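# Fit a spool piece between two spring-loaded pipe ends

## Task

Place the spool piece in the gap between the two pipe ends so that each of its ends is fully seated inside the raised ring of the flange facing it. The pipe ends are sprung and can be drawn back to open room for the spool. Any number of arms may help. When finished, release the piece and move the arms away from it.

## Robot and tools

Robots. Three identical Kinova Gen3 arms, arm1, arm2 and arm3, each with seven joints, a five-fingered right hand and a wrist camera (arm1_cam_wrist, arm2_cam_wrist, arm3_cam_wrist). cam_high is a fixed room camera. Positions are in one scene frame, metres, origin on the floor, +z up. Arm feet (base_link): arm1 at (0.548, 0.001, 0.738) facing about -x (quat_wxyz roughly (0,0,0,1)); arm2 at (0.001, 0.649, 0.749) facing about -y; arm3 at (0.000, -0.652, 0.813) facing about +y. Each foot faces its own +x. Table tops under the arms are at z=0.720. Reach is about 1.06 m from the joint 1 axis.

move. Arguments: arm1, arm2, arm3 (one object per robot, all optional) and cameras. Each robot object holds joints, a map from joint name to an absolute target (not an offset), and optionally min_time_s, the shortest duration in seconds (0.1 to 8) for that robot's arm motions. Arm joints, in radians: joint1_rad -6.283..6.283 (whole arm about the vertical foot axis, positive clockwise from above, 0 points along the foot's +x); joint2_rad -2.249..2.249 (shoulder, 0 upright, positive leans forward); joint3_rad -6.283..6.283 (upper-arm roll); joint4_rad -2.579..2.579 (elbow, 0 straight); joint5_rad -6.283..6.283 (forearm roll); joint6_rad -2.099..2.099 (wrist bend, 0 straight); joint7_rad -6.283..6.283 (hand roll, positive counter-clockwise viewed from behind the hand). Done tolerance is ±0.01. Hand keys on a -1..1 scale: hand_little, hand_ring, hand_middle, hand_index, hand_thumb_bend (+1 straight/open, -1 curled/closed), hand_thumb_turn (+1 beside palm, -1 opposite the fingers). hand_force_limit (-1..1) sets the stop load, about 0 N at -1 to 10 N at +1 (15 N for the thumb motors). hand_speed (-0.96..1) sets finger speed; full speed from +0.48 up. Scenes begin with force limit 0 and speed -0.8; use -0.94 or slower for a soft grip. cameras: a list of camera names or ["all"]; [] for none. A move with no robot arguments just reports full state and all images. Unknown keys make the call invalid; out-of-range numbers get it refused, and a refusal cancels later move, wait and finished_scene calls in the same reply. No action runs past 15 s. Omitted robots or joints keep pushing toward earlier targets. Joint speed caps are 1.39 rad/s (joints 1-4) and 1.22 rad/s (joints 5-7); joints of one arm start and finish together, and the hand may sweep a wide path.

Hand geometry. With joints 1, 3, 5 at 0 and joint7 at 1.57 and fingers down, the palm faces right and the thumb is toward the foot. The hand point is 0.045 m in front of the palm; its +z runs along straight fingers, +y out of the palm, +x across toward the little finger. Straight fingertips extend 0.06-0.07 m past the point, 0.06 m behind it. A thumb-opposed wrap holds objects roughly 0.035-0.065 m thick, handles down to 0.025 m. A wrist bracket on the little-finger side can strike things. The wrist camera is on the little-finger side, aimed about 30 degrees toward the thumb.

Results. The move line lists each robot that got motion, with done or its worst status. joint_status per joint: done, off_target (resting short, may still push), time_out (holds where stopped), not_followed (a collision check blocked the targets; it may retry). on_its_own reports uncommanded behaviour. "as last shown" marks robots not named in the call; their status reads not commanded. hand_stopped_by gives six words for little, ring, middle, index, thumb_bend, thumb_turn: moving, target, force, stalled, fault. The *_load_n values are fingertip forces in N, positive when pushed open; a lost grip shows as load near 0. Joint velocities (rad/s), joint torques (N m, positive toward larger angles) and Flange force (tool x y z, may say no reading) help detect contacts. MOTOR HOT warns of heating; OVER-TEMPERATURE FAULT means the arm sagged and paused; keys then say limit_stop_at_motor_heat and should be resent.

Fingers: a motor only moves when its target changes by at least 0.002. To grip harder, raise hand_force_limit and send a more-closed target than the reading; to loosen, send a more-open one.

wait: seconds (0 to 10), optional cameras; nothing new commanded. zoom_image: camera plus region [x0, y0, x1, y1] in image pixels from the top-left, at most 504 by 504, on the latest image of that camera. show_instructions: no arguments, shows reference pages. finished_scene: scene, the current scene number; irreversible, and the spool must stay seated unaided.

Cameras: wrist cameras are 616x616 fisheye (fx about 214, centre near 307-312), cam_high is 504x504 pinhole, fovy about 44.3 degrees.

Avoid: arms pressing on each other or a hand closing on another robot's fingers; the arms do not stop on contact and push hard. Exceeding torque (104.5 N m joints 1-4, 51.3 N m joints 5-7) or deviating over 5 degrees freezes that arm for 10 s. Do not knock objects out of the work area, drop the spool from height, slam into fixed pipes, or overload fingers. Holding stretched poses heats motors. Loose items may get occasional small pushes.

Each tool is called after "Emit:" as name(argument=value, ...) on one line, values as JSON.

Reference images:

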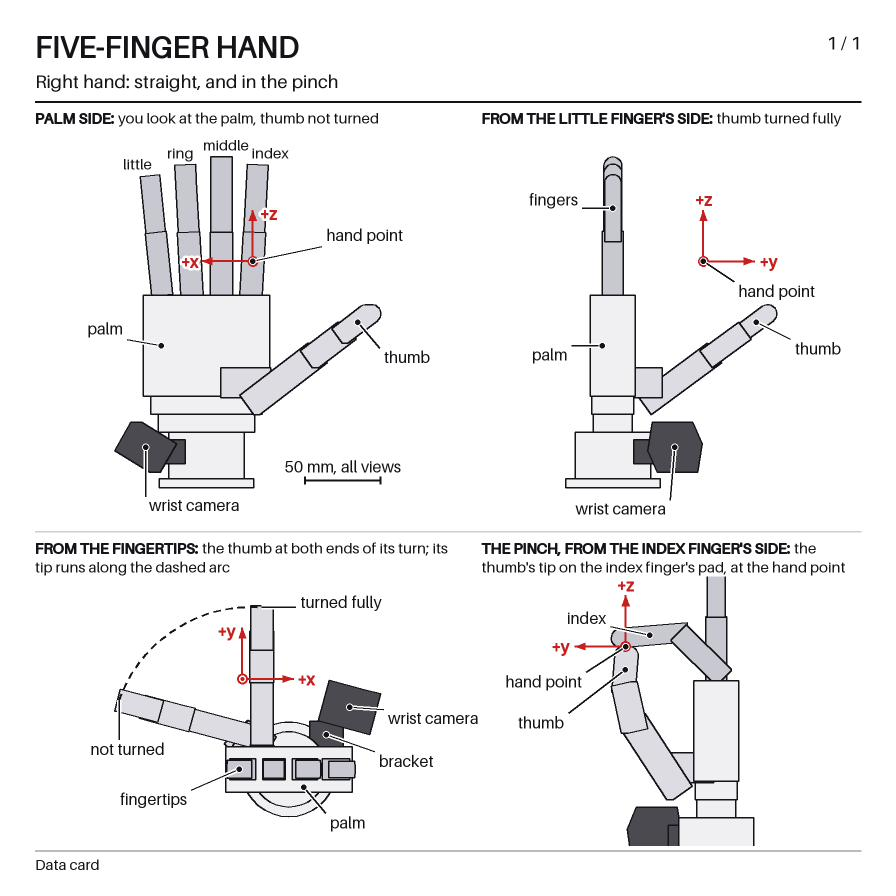

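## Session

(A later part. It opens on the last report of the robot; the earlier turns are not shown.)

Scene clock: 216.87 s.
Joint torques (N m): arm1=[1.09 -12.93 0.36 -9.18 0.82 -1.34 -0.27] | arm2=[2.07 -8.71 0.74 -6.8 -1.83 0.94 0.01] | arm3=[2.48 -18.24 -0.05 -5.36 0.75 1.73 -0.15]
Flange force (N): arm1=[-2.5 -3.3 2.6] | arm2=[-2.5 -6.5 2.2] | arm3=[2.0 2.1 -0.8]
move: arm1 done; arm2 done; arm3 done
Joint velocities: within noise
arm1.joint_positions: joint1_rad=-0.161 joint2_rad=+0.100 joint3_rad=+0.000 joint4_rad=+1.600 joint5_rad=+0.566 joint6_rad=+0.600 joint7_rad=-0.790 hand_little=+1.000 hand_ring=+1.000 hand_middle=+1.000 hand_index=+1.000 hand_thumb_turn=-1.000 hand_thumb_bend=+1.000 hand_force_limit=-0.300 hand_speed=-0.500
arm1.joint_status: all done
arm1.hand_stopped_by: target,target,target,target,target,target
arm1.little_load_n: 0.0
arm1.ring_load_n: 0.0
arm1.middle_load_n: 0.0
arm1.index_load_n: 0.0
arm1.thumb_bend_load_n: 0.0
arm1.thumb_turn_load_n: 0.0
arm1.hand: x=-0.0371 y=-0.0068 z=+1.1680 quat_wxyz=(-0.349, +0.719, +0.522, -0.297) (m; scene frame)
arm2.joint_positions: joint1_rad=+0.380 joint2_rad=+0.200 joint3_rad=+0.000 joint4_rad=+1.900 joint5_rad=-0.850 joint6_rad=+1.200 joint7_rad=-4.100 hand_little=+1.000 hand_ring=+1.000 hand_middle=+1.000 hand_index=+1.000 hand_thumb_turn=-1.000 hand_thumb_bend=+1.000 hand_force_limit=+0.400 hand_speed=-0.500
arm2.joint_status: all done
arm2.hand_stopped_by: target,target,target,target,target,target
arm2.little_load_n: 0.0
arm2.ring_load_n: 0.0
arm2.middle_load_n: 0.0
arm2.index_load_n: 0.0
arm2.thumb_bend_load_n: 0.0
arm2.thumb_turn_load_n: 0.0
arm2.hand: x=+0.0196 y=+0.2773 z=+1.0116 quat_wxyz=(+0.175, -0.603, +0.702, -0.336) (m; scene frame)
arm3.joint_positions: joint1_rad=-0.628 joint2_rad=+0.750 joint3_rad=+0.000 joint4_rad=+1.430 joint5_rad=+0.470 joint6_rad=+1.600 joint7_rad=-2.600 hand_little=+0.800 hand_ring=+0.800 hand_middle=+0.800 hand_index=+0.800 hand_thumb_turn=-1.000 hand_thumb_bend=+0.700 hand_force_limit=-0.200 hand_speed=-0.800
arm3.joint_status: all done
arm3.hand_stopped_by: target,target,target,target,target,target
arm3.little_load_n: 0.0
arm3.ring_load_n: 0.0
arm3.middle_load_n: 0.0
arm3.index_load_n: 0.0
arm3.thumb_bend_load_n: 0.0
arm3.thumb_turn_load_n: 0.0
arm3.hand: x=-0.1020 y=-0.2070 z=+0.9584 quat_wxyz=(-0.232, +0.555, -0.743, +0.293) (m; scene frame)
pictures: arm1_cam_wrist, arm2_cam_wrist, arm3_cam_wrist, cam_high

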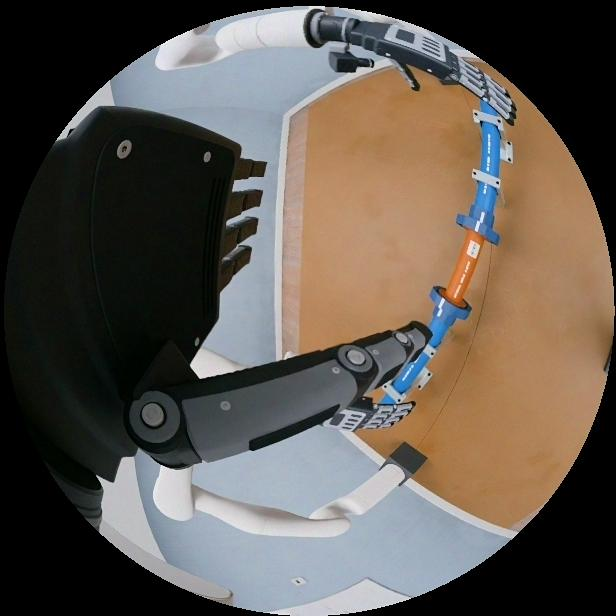

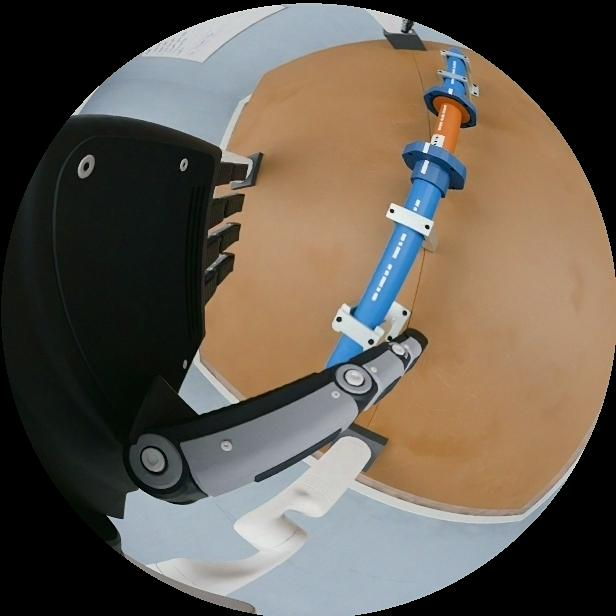

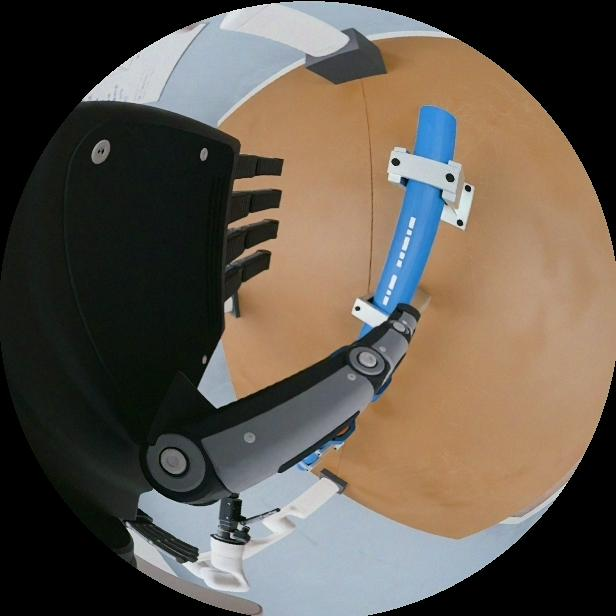

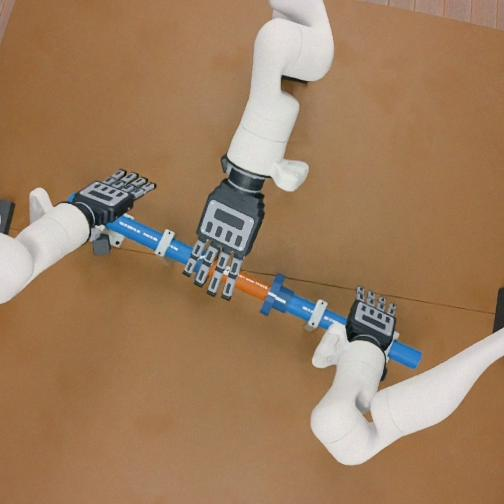

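Emit:
move(arm1={"joints":{"joint1_rad":-0.486,"joint2_rad":-0.35,"joint3_rad":0,"joint4_rad":1.5,"joint5_rad":0,"joint6_rad":1.9,"joint7_rad":-1.8},"min_time_s":3}, arm3={"joints":{"joint1_rad":-0.7,"joint2_rad":0.2,"joint3_rad":0,"joint4_rad":1.43,"joint5_rad":0.3,"joint6_rad":1.7,"joint7_rad":-2.4},"min_time_s":3}, arm2={"joints":{"joint1_rad":0.4,"joint2_rad":-0.1,"joint3_rad":0,"joint4_rad":1.7,"joint5_rad":-0.6,"joint6_rad":1.4,"joint7_rad":-3.6},"min_time_s":3}, cameras=["all"])

Emit:
zoom_image(camera="cam_high", region=[190, 220, 300, 330])

Emit:
zoom_image(camera="arm2_cam_wrist", region=[340, 60, 500, 220])

Scene clock: 220.40 s.
Joint torques (N m): arm1=[0.97 -1.71 0.1 -7.04 0.18 -0.11 -0.21] | arm2=[2.14 -4.71 1.09 -8.34 -1.63 0.04 0.07] | arm3=[2.42 -11.24 -0.95 -7.76 0.58 0.67 -0.18]
Flange force (N): arm1=[-2.1 0.5 -1.8] | arm2=[2.0 -6.2 3.1] | arm3=[2.0 2.0 0.3]
move: arm1 done; arm2 done; arm3 done
Joint velocities: within noise
arm1.joint_positions: joint1_rad=-0.486 joint2_rad=-0.350 joint3_rad=+0.000 joint4_rad=+1.500 joint5_rad=+0.000 joint6_rad=+1.900 joint7_rad=-1.800 hand_little=+1.000 hand_ring=+1.000 hand_middle=+1.000 hand_index=+1.000 hand_thumb_turn=-1.000 hand_thumb_bend=+1.000 hand_force_limit=-0.300 hand_speed=-0.500
arm1.joint_status: all done
arm1.hand_stopped_by: target,target,target,target,target,target
arm1.little_load_n: 0.0
arm1.ring_load_n: 0.0
arm1.middle_load_n: 0.0
arm1.index_load_n: 0.0
arm1.thumb_bend_load_n: -0.5
arm1.thumb_turn_load_n: 0.5
arm1.hand: x=+0.3675 y=-0.1212 z=+1.2298 quat_wxyz=(+0.015, +0.992, +0.119, -0.043) (m; scene frame)
arm2.joint_positions: joint1_rad=+0.400 joint2_rad=-0.100 joint3_rad=+0.000 joint4_rad=+1.700 joint5_rad=-0.600 joint6_rad=+1.400 joint7_rad=-3.600 hand_little=+1.000 hand_ring=+1.000 hand_middle=+1.000 hand_index=+1.000 hand_thumb_turn=-1.000 hand_thumb_bend=+1.000 hand_force_limit=+0.400 hand_speed=-0.500
arm2.joint_status: all done
arm2.hand_stopped_by: target,target,target,target,target,target
arm2.little_load_n: 0.0
arm2.ring_load_n: 0.5
arm2.middle_load_n: 0.0
arm2.index_load_n: 0.0
arm2.thumb_bend_load_n: 0.0
arm2.thumb_turn_load_n: 0.0
arm2.hand: x=-0.0399 y=+0.2779 z=+1.1537 quat_wxyz=(-0.059, -0.855, +0.421, -0.296) (m; scene frame)
arm3.joint_positions: joint1_rad=-0.700 joint2_rad=+0.200 joint3_rad=+0.000 joint4_rad=+1.430 joint5_rad=+0.300 joint6_rad=+1.700 joint7_rad=-2.400 hand_little=+0.800 hand_ring=+0.800 hand_middle=+0.800 hand_index=+0.800 hand_thumb_turn=-1.000 hand_thumb_bend=+0.700 hand_force_limit=-0.200 hand_speed=-0.800
arm3.joint_status: all done
arm3.hand_stopped_by: target,target,target,target,target,target
arm3.little_load_n: 0.0
arm3.ring_load_n: 0.0
arm3.middle_load_n: 0.0
arm3.index_load_n: 0.0
arm3.thumb_bend_load_n: 0.0
arm3.thumb_turn_load_n: 0.0
arm3.hand: x=-0.1665 y=-0.2756 z=+1.1764 quat_wxyz=(-0.147, +0.635, -0.753, +0.093) (m; scene frame)
pictures: arm1_cam_wrist, arm2_cam_wrist, arm3_cam_wrist, cam_high

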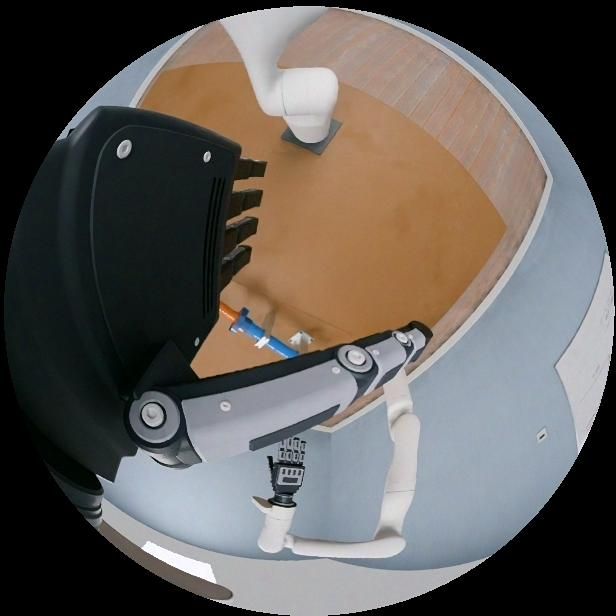

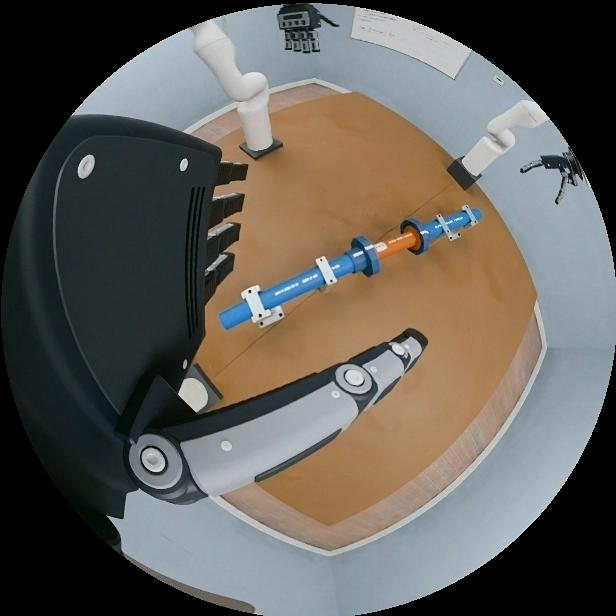

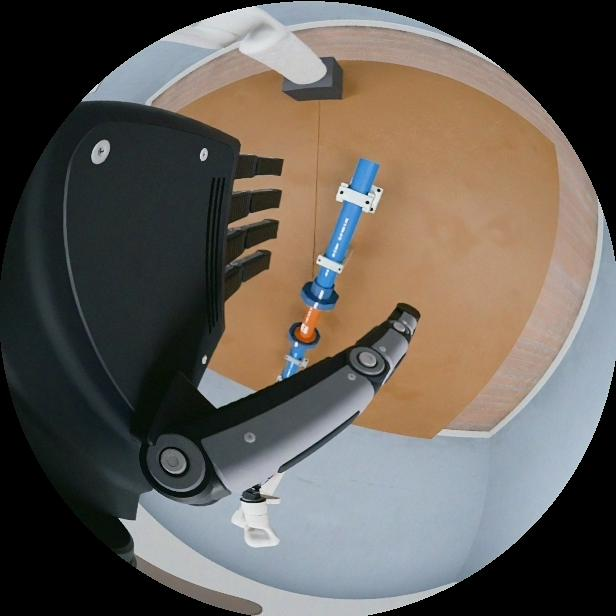

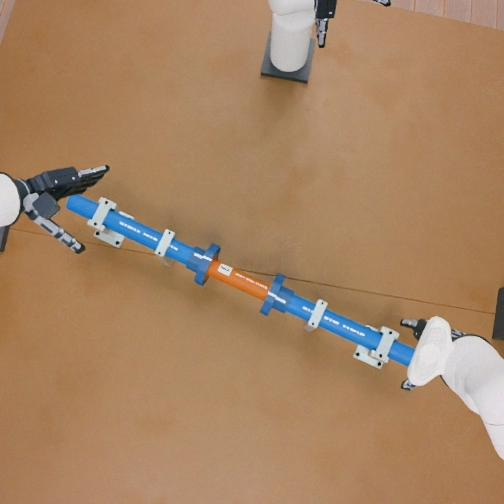

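Scaled by 4.582 from the camera's 504x504 image, which has a finer 720x720 frame.

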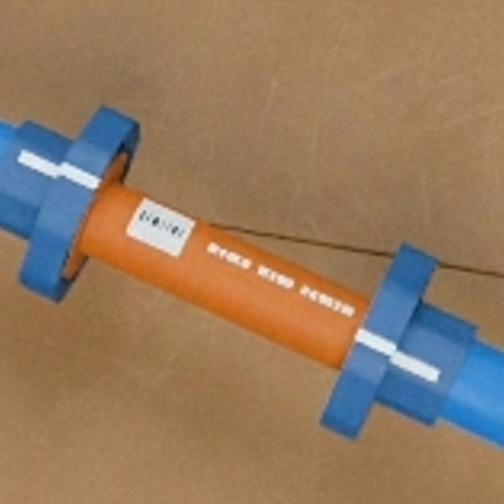

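Scaled by 3.150 from the camera's 616x616 image, which has a finer 880x880 frame.

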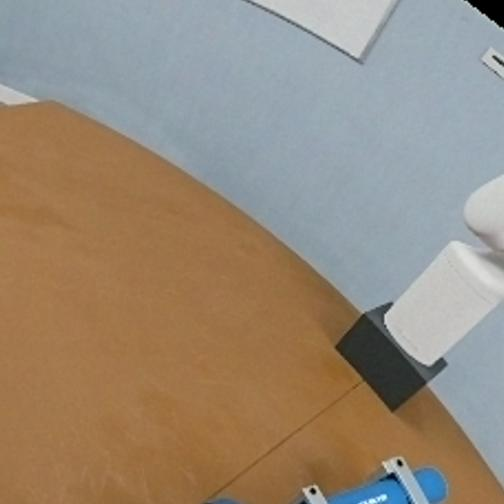

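Emit:
zoom_image(camera="arm2_cam_wrist", region=[335, 200, 455, 290])

Emit:
zoom_image(camera="arm3_cam_wrist", region=[265, 260, 365, 370])

Scaled by 4.200 from the camera's 616x616 image, which has a finer 880x880 frame.

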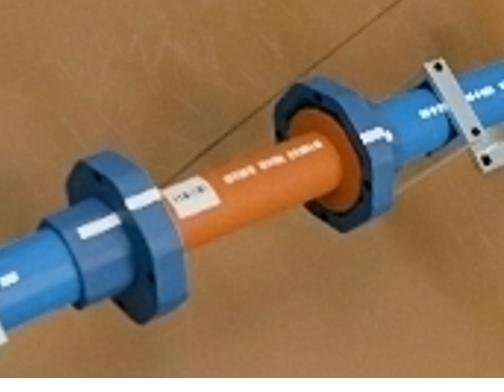

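Scaled by 4.582 from the camera's 616x616 image, which has a finer 880x880 frame.

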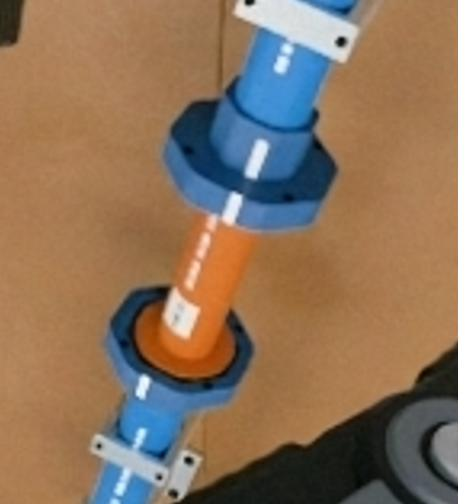

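Emit:
finished_scene(scene=1)

The scene is finished: the task was done.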